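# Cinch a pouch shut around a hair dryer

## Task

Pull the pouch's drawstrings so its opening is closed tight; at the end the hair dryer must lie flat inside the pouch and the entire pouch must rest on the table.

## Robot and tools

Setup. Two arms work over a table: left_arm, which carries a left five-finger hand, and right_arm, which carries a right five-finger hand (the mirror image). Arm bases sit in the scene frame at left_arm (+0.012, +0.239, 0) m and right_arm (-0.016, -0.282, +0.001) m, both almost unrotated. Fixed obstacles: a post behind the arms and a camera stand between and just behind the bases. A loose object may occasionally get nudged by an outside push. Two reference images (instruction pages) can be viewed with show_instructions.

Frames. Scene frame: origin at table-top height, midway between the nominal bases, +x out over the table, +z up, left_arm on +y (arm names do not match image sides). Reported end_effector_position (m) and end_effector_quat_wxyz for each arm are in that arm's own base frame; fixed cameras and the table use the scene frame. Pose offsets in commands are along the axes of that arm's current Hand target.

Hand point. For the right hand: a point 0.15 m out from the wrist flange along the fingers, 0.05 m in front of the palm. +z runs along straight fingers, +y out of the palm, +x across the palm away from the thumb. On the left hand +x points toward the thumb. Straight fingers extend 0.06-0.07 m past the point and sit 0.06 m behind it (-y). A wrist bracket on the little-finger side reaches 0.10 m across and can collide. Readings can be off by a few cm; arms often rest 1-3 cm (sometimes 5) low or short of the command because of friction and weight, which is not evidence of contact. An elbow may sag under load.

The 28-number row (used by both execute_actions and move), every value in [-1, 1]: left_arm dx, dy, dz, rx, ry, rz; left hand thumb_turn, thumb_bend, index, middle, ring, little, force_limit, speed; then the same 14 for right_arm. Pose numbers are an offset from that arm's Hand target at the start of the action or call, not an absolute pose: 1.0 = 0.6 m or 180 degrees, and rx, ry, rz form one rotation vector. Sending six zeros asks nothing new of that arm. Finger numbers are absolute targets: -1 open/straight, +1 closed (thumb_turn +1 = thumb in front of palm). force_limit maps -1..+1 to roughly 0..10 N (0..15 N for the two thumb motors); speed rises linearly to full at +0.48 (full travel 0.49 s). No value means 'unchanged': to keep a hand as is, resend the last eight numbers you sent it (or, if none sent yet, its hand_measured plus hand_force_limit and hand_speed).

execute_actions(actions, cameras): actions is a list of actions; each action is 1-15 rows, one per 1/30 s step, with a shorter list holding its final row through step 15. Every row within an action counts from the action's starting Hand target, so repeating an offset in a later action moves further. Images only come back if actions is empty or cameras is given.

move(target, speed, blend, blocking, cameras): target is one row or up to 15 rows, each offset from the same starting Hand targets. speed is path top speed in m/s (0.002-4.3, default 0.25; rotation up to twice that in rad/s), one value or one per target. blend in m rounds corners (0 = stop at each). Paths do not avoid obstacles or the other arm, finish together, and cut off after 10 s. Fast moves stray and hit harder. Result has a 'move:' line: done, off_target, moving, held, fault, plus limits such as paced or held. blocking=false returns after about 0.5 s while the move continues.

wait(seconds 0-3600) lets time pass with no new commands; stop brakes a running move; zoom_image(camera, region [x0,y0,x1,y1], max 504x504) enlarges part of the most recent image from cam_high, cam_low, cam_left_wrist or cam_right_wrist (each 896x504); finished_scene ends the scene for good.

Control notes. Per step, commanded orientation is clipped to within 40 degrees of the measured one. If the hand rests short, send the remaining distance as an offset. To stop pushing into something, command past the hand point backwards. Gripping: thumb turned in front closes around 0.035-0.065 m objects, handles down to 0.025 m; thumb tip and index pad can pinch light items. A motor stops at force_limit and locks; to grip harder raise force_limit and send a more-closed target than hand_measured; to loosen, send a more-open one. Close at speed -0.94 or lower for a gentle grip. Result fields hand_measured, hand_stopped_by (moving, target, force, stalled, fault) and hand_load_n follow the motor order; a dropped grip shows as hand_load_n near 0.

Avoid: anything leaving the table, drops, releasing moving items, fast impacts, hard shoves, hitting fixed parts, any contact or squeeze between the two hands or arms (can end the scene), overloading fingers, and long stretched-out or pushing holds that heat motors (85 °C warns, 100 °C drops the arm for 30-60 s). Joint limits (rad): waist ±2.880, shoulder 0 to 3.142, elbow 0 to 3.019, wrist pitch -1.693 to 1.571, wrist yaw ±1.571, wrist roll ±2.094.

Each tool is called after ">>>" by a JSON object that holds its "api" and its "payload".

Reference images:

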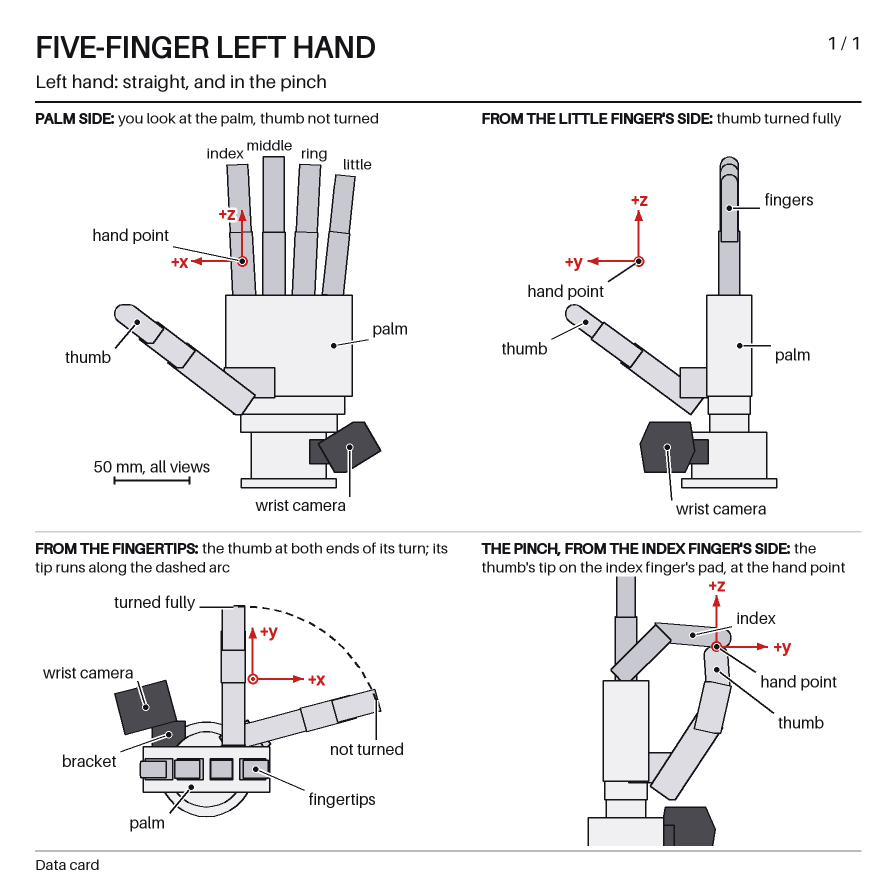

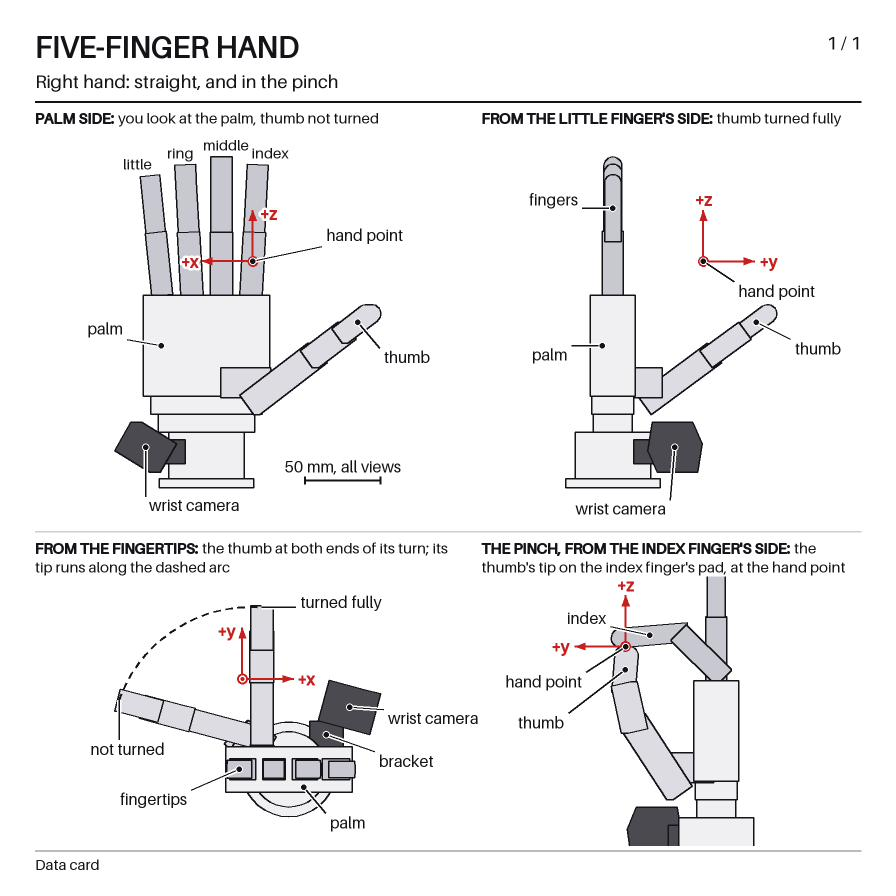

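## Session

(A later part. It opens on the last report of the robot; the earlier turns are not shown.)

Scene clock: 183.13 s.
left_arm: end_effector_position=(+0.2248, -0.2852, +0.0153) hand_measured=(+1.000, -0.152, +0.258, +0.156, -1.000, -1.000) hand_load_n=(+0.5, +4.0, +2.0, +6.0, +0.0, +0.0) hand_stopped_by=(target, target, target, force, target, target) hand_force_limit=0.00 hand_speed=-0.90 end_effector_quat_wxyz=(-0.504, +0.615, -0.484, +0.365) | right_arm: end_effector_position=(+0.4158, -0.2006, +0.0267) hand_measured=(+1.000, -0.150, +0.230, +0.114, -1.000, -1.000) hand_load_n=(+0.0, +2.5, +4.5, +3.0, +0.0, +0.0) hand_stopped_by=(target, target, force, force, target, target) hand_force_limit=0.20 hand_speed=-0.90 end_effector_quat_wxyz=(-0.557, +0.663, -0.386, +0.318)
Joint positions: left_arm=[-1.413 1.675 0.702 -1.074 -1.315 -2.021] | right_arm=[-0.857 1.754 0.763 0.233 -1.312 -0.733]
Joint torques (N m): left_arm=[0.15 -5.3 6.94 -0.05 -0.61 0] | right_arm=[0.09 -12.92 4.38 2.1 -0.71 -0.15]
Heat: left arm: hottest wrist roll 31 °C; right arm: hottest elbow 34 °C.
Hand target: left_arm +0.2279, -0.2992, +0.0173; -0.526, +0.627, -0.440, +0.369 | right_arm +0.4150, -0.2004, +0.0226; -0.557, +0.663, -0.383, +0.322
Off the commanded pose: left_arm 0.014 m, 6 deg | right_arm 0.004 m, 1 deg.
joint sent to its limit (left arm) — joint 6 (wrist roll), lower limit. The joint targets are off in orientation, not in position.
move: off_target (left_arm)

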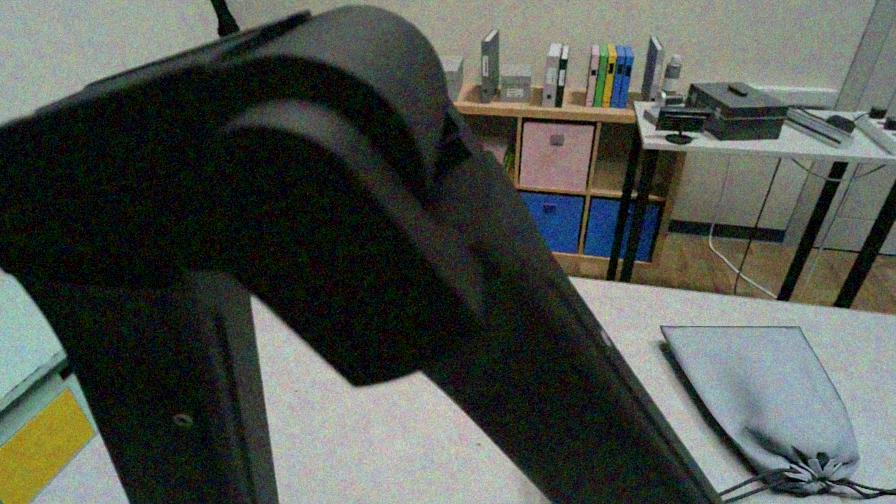

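>>> {"api": "move", "payload": {"target": [[0,0,0,0,0,0,1,-0.15,0.26,0.5,-1,-1,0.0,-0.9,0,0.017,0,0,0,0,1,-0.15,0.5,0.5,-1,-1,0.2,-0.9],[0,0,0,0,0,0,1,-0.15,-0.5,-0.5,-1,-1,0.0,-0.8,0,0.017,0,0,0,0,1,-0.15,-0.5,-0.5,-1,-1,0.2,-0.8]], "speed": 0.04, "cameras": ["all"]}}

Scene clock: 185.90 s.
left_arm: end_effector_position=(+0.2248, -0.2852, +0.0153) hand_measured=(+1.000, -0.150, -0.500, -0.500, -1.000, -1.000) hand_load_n=(+0.0, +0.0, +0.0, +0.0, +0.5, +0.0) hand_stopped_by=(target, target, target, target, target, target) hand_force_limit=0.00 hand_speed=-0.80 end_effector_quat_wxyz=(-0.504, +0.615, -0.484, +0.365) | right_arm: end_effector_position=(+0.4155, -0.2004, +0.0187) hand_measured=(+1.000, -0.150, -0.500, -0.500, -1.000, -1.000) hand_load_n=(+0.0, +0.0, +0.0, +0.0, +0.0, -0.5) hand_stopped_by=(target, target, target, target, target, target) hand_force_limit=0.20 hand_speed=-0.80 end_effector_quat_wxyz=(-0.560, +0.661, -0.385, +0.317)
Joint positions: left_arm=[-1.413 1.675 0.702 -1.074 -1.315 -2.021] | right_arm=[-0.858 1.78 0.763 0.255 -1.32 -0.733]
Joint torques (N m): left_arm=[0.15 -5.25 6.95 -0.09 -0.61 0] | right_arm=[-0.03 -12.75 4 1.89 -0.52 -0.22]
Heat: left arm: hottest wrist roll 31 °C; right arm: hottest elbow 34 °C.
Hand target: left_arm +0.2279, -0.2992, +0.0173; -0.527, +0.627, -0.440, +0.369 | right_arm +0.4135, -0.2014, +0.0126; -0.557, +0.663, -0.383, +0.322
Off the commanded pose: left_arm 0.014 m, 6 deg | right_arm 0.006 m, 1 deg.
joint sent to its limit (left arm) — joint 6 (wrist roll), lower limit. The joint targets are off in orientation, not in position.
move: done; target 2's new numbers were sent with left_arm's hand 0.014 m and 6 deg from that target
cam_left_wrist: T_world_to_cam=[[0.35142, -0.20201, 0.91416, -0.14528], [-0.32011, -0.94352, -0.08545, -0.20242], [0.87979, -0.26261, -0.39624, -0.15172]] pos_world=[0.11974, -0.26018, 0.05539]
cam_right_wrist: T_world_to_cam=[[-0.04121, -0.27905, -0.95939, -0.02301], [-0.91163, 0.40351, -0.07821, 0.45698], [0.40895, 0.87138, -0.27102, 0.12523]] pos_world=[0.36444, -0.29995, 0.0476]

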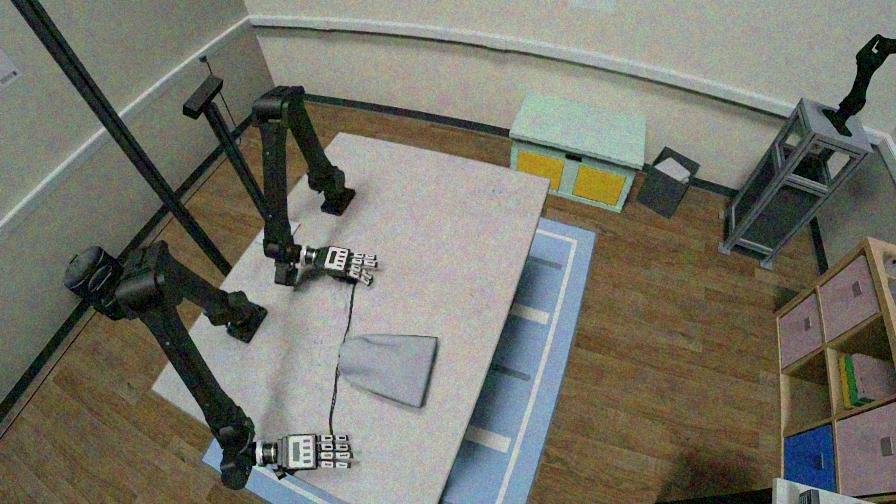

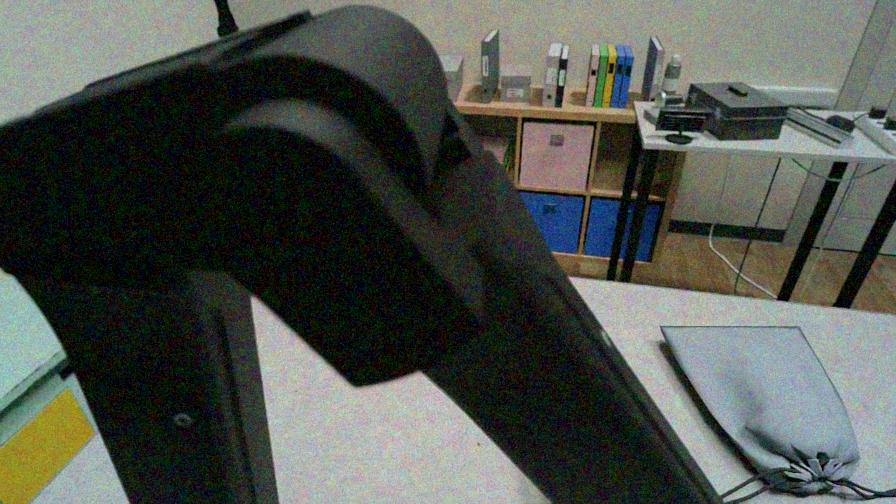

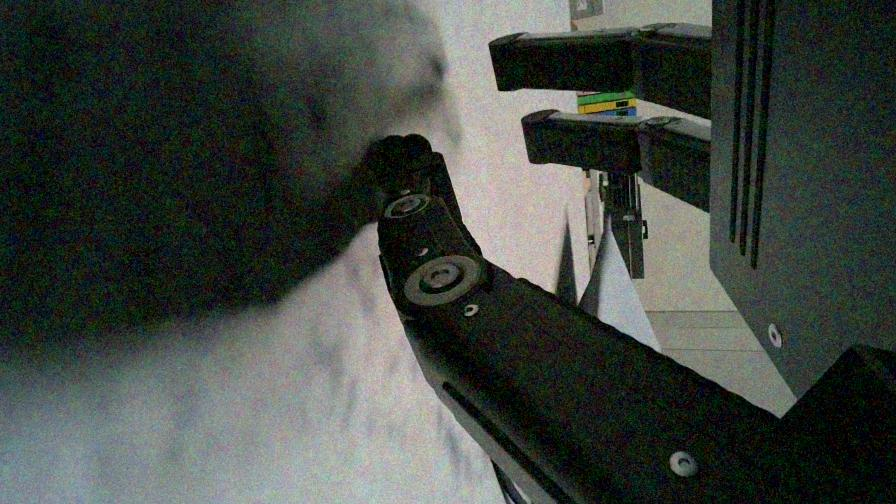

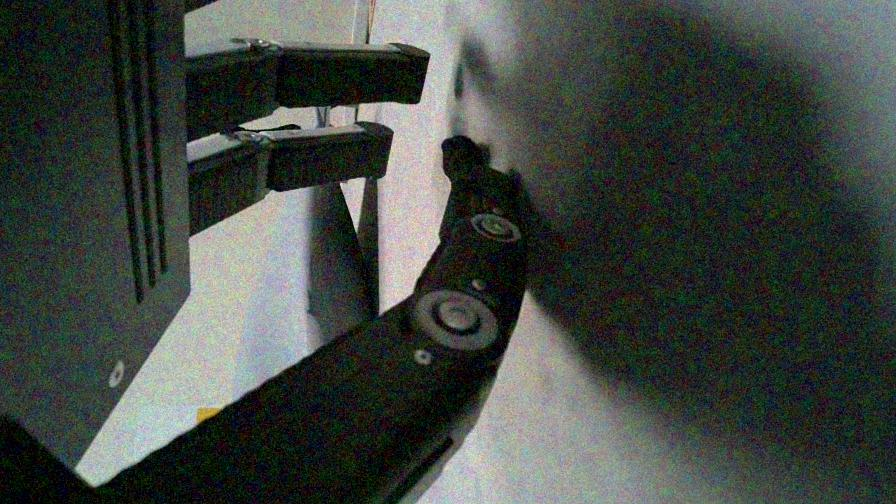

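>>> {"api": "move", "payload": {"target": [[0,-0.06,0,0,0,0,1,-0.15,-0.5,-0.5,-1,-1,0.0,-0.8,0,-0.05,0,0,0,0,1,-0.15,-0.5,-0.5,-1,-1,0.2,-0.8],[-0.02,-0.2,-0.02,0,0,0,1,-0.15,-0.5,-0.5,-1,-1,0.0,-0.8,0.02,-0.2,-0.02,0,0,0,1,-0.15,-0.5,-0.5,-1,-1,0.2,-0.8]], "speed": [0.04,0.1], "blend": 0.01, "cameras": ["all"]}}

>>> {"api": "zoom_image", "payload": {"camera": "cam_low", "region": [600, 250, 896, 504]}}

>>> {"api": "zoom_image", "payload": {"camera": "cam_high", "region": [250, 230, 530, 490]}}

Scene clock: 189.43 s.
left_arm: end_effector_position=(+0.2288, -0.2726, +0.1240) hand_measured=(+1.000, -0.150, -0.500, -0.500, -1.000, -1.000) hand_load_n=(+0.0, +0.5, +0.0, +0.0, +0.0, +0.0) hand_stopped_by=(target, target, target, target, target, target) hand_force_limit=0.00 hand_speed=-0.80 end_effector_quat_wxyz=(-0.510, +0.616, -0.479, +0.364) | right_arm: end_effector_position=(+0.4127, -0.1973, +0.1132) hand_measured=(+1.000, -0.150, -0.500, -0.500, -1.000, -1.000) hand_load_n=(+0.0, +0.0, +0.0, +0.0, +0.0, +0.0) hand_stopped_by=(target, target, target, target, target, target) hand_force_limit=0.20 hand_speed=-0.80 end_effector_quat_wxyz=(-0.563, +0.654, -0.402, +0.306)
Joint positions: left_arm=[-1.396 1.401 0.775 -1.424 -1.325 -2.021] | right_arm=[-0.858 1.544 0.816 -0.038 -1.309 -0.694]
Joint torques (N m): left_arm=[0.26 -4.95 10.02 -1.06 -0.67 0.01] | right_arm=[1.32 -13.63 10 0.57 -0.53 -0.17]
Heat: left arm: hottest wrist roll 31 °C; right arm: hottest elbow 34 °C.
Hand target: left_arm +0.2323, -0.2848, +0.1376; -0.526, +0.627, -0.440, +0.369 | right_arm +0.4272, -0.2073, +0.1329; -0.557, +0.663, -0.383, +0.322
Off the commanded pose: left_arm 0.019 m, 5 deg | right_arm 0.026 m, 3 deg.
joint sent to its limit (left arm) — joint 6 (wrist roll), lower limit. The joint targets are off in orientation, not in position.
move: off_target (left_arm, right_arm)
cam_left_wrist: T_world_to_cam=[[0.3463, -0.20196, 0.91612, -0.24249], [-0.30823, -0.94683, -0.09221, -0.18275], [0.88604, -0.25044, -0.39014, -0.10767]] pos_world=[0.12305, -0.24897, 0.1633]
cam_right_wrist: T_world_to_cam=[[-0.07094, -0.24931, -0.96582, 0.0873], [-0.9072, 0.41865, -0.04143, 0.4575], [0.41467, 0.87326, -0.25588, 0.1456]] pos_world=[0.36087, -0.29691, 0.14053]

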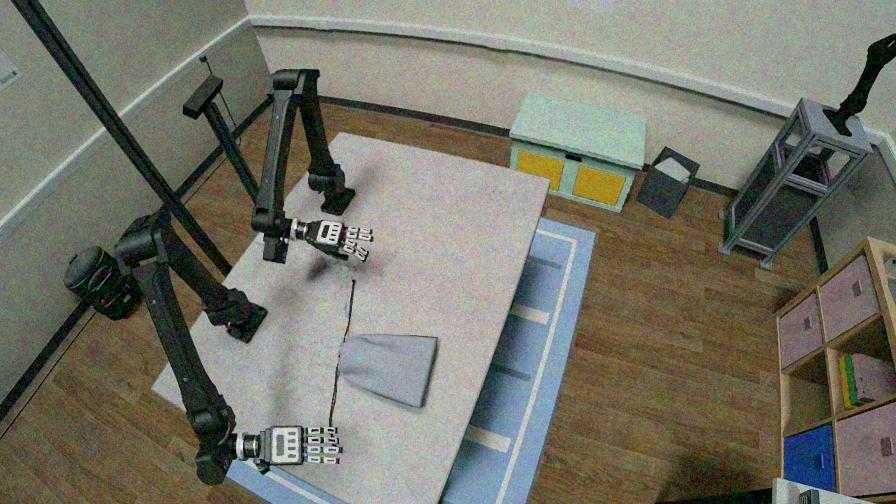

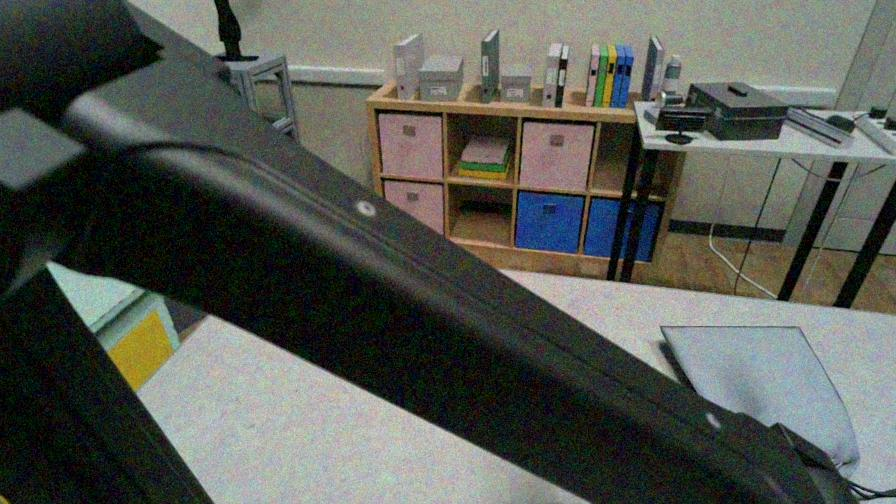

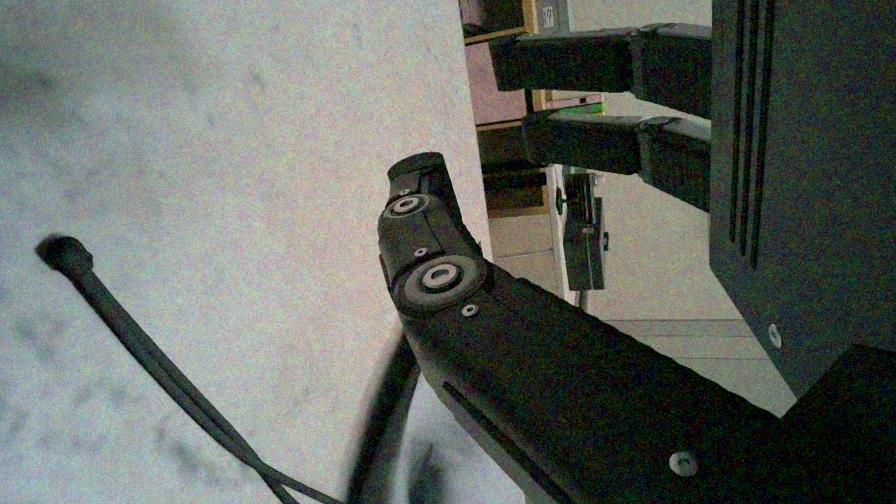

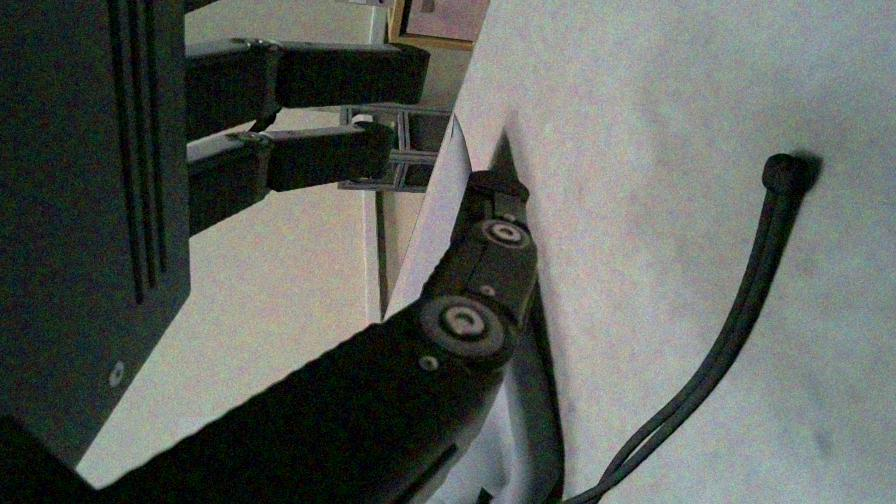

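Scaled by 1.703.

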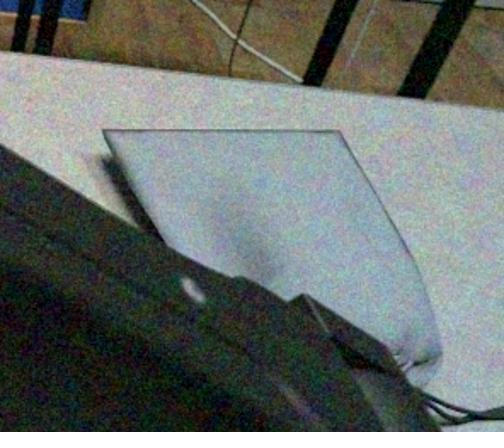

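Scaled by 1.800.

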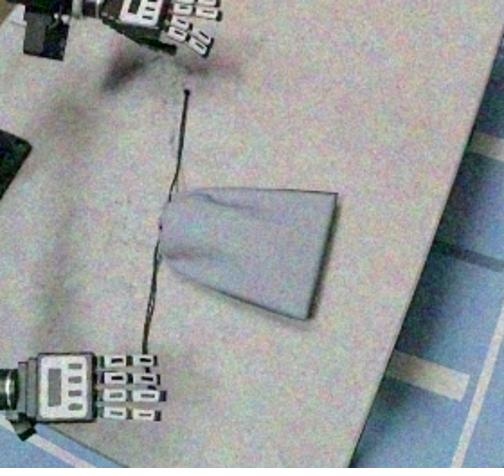

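>>> {"api": "move", "payload": {"target": [-0.03,0,0,0,0,0,1,-0.15,-0.5,-0.5,-1,-1,0.0,-0.8,0.17,-0.08,-0.1,0,0,0,1,-0.15,-0.5,-0.5,-1,-1,0.2,-0.8], "speed": 0.2, "cameras": ["all"]}}

>>> {"api": "zoom_image", "payload": {"camera": "cam_low", "region": [700, 354, 896, 504]}}

>>> {"api": "zoom_image", "payload": {"camera": "cam_high", "region": [310, 310, 450, 430]}}

Scene clock: 192.27 s.
left_arm: end_effector_position=(+0.2283, -0.2717, +0.1369) hand_measured=(+1.000, -0.150, -0.500, -0.500, -1.000, -1.000) hand_load_n=(+0.0, +0.5, +0.0, +0.0, +0.0, +0.0) hand_stopped_by=(target, target, target, target, target, target) hand_force_limit=0.00 hand_speed=-0.80 end_effector_quat_wxyz=(-0.498, +0.626, -0.469, +0.375) | right_arm: end_effector_position=(+0.4243, -0.3065, +0.1775) hand_measured=(+1.000, -0.150, -0.500, -0.500, -1.000, -1.000) hand_load_n=(+0.0, +0.0, +0.0, +0.0, +0.0, +0.0) hand_stopped_by=(target, target, target, target, target, target) hand_force_limit=0.20 hand_speed=-0.80 end_effector_quat_wxyz=(-0.565, +0.654, -0.398, +0.308)
Joint positions: left_arm=[-1.396 1.355 0.775 -1.428 -1.322 -2.021] | right_arm=[-0.982 1.704 1.276 -0.79 -1.386 -1.165]
Joint torques (N m): left_arm=[-0.38 -4.84 6.22 -0.98 -0.62 0] | right_arm=[0.26 -15.21 11.36 0.12 -0.75 -0.24]
Heat: left arm: hottest wrist roll 31 °C; right arm: hottest elbow 34 °C.
Hand target: left_arm +0.2262, -0.2679, +0.1376; -0.526, +0.627, -0.440, +0.369 | right_arm +0.4341, -0.3207, +0.1905; -0.557, +0.663, -0.383, +0.322
Off the commanded pose: left_arm 0.004 m, 5 deg | right_arm 0.022 m, 3 deg.
joint sent to its limit (left arm) — joint 6 (wrist roll), lower limit. The joint targets are off in orientation, not in position.
move: off_target (left_arm, right_arm)
cam_left_wrist: T_world_to_cam=[[0.34232, -0.16269, 0.92539, -0.24365], [-0.30657, -0.95033, -0.05367, -0.18742], [0.88816, -0.26533, -0.37519, -0.10866]] pos_world=[0.12245, -0.24658, 0.17464]
cam_right_wrist: T_world_to_cam=[[-0.06103, -0.25077, -0.96612, 0.11847], [-0.9085, 0.41486, -0.05029, 0.51739], [0.41341, 0.87465, -0.25314, 0.25299]] pos_world=[0.37269, -0.40621, 0.20452]

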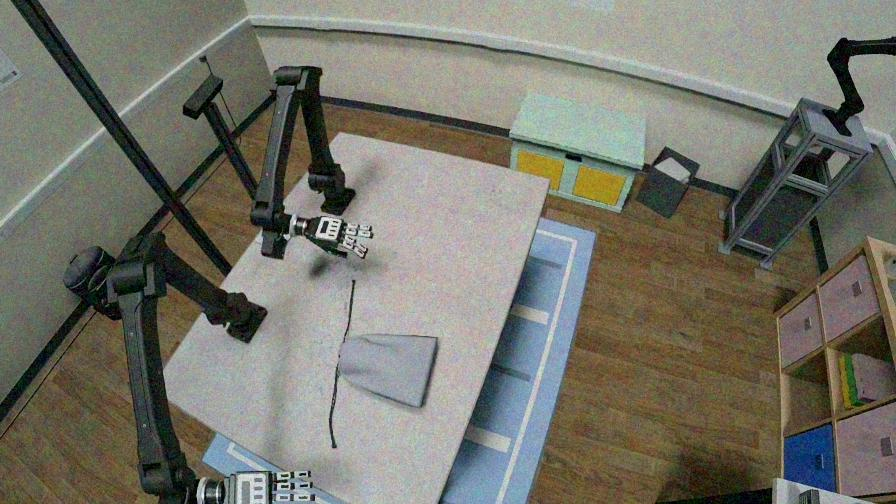

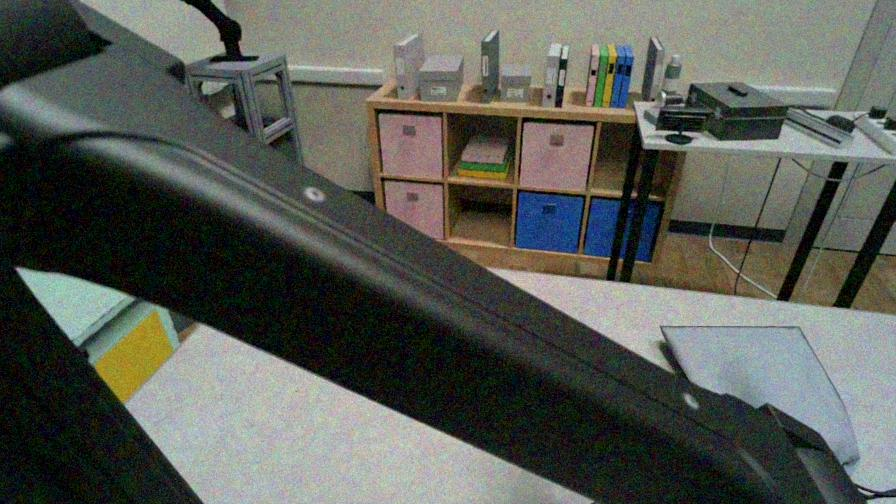

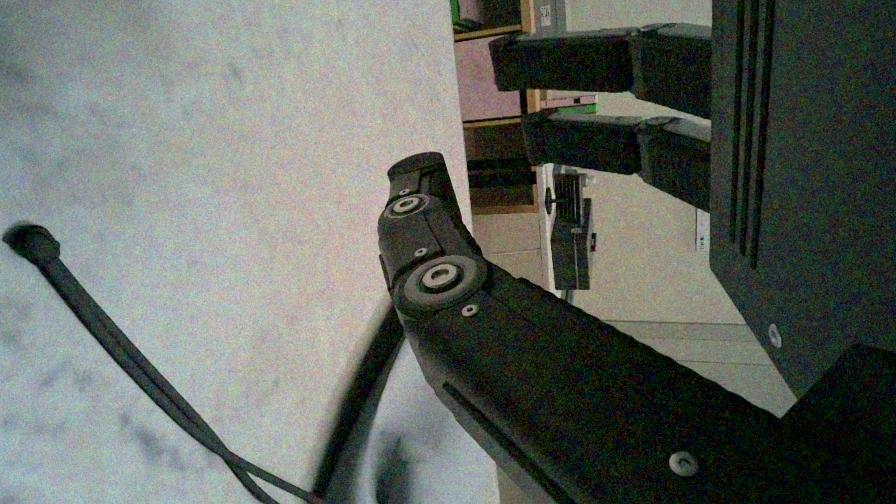

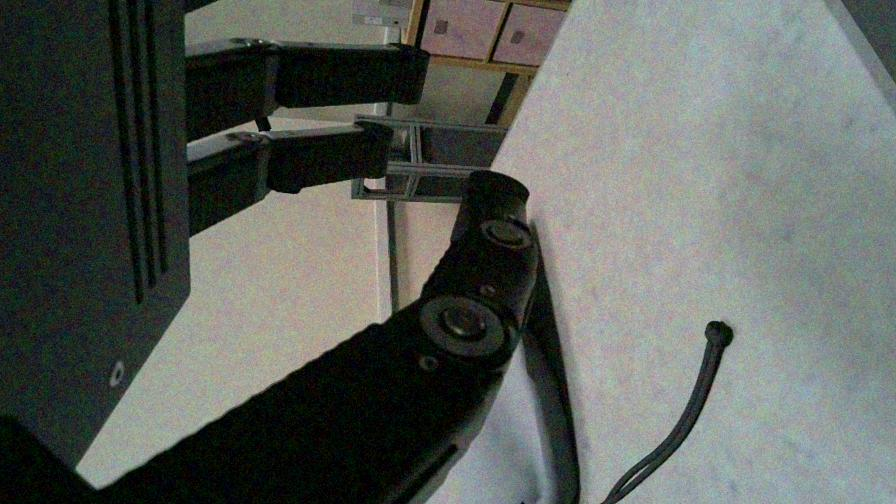

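Scaled by 2.571.

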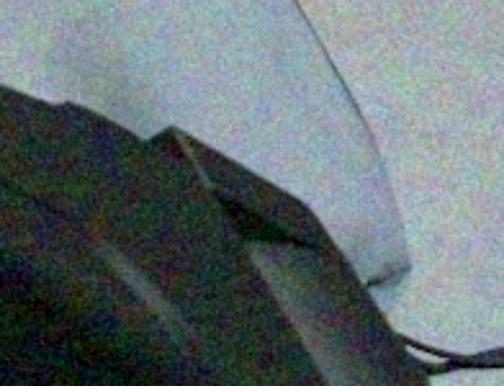

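Scaled by 3.600.

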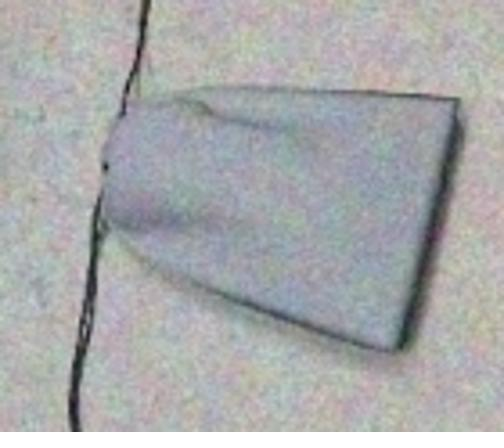

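>>> {"api": "move", "payload": {"target": [-0.38,-0.1,0.12,0,0,0,1,-0.15,-0.5,-0.5,-1,-1,0.0,-0.8,0,0,0,0,0,0,1,-0.15,-0.5,-0.5,-1,-1,0.2,-0.8], "speed": 0.25, "cameras": ["cam_high","cam_low"]}}

>>> {"api": "zoom_image", "payload": {"camera": "cam_low", "region": [700, 354, 896, 504]}}

>>> {"api": "zoom_image", "payload": {"camera": "cam_low", "region": [600, 300, 896, 504]}}

Scene clock: 195.60 s.
left_arm: end_effector_position=(+0.2232, -0.0293, +0.1891) hand_measured=(+1.000, -0.150, -0.500, -0.500, -1.000, -1.000) hand_load_n=(+0.0, +0.0, +0.0, +0.0, +0.0, +0.0) hand_stopped_by=(target, target, target, target, target, target) hand_force_limit=0.00 hand_speed=-0.80 end_effector_quat_wxyz=(-0.563, +0.634, -0.397, +0.353) | right_arm: end_effector_position=(+0.4236, -0.3056, +0.1765) hand_measured=(+1.000, -0.150, -0.500, -0.500, -1.000, -1.000) hand_load_n=(+0.0, +0.0, +0.0, +0.0, +0.0, +0.0) hand_stopped_by=(target, target, target, target, target, target) hand_force_limit=0.20 hand_speed=-0.80 end_effector_quat_wxyz=(-0.565, +0.654, -0.398, +0.307)
Joint positions: left_arm=[-1.09 0.368 0.403 -1.358 -1.449 -1.323] | right_arm=[-0.982 1.705 1.276 -0.8 -1.386 -1.174]
Joint torques (N m): left_arm=[0.26 3.37 7.99 1.18 -0.7 0.17] | right_arm=[0.32 -15.33 11.67 0.16 -0.77 -0.25]
Heat: left arm: hottest wrist roll 31 °C; right arm: hottest elbow 35 °C.
Hand target: left_arm +0.2248, -0.0258, +0.1843; -0.526, +0.627, -0.440, +0.369 | right_arm +0.4341, -0.3207, +0.1905; -0.557, +0.663, -0.383, +0.322
Off the commanded pose: left_arm 0.006 m, 7 deg | right_arm 0.023 m, 3 deg.
move: off_target (left_arm)

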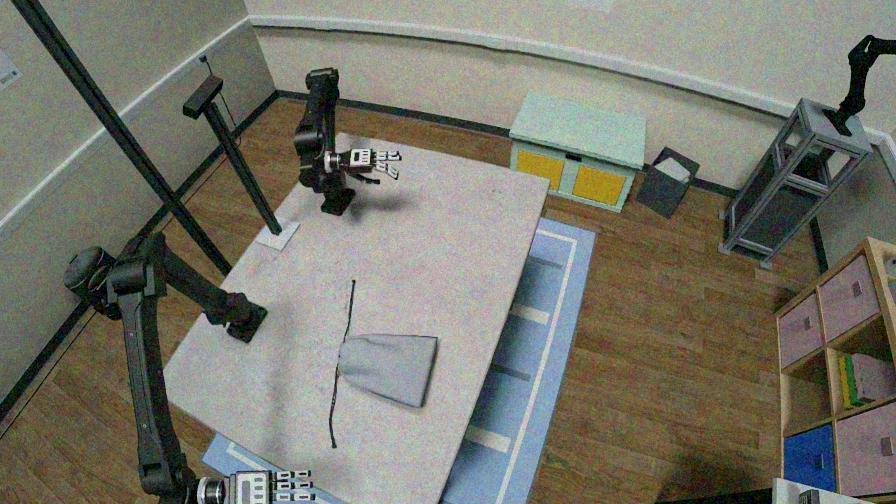

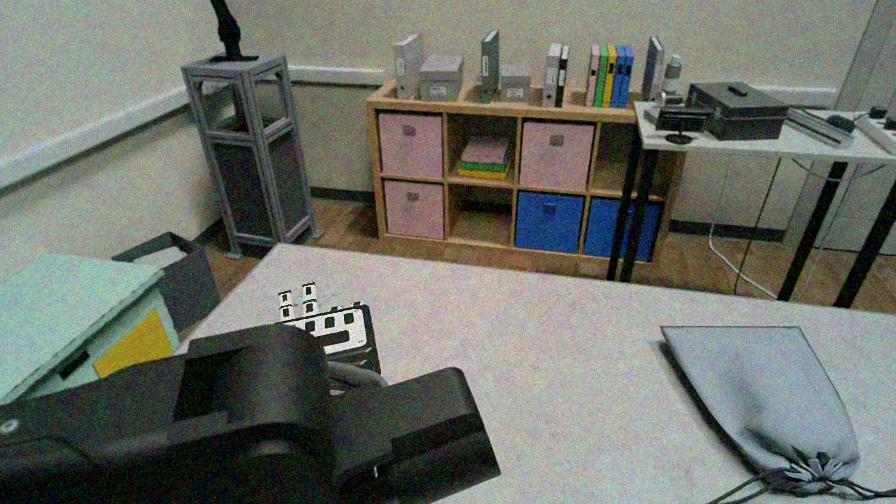

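Scaled by 2.571.

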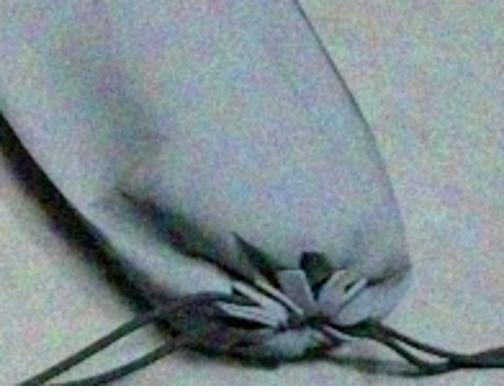

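Scaled by 1.703.

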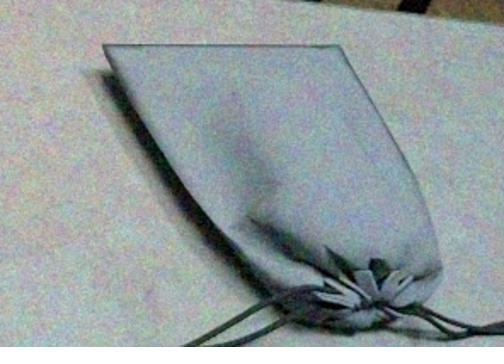

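>>> {"api": "finished_scene", "payload": {}}

The scene is finished: the task was done.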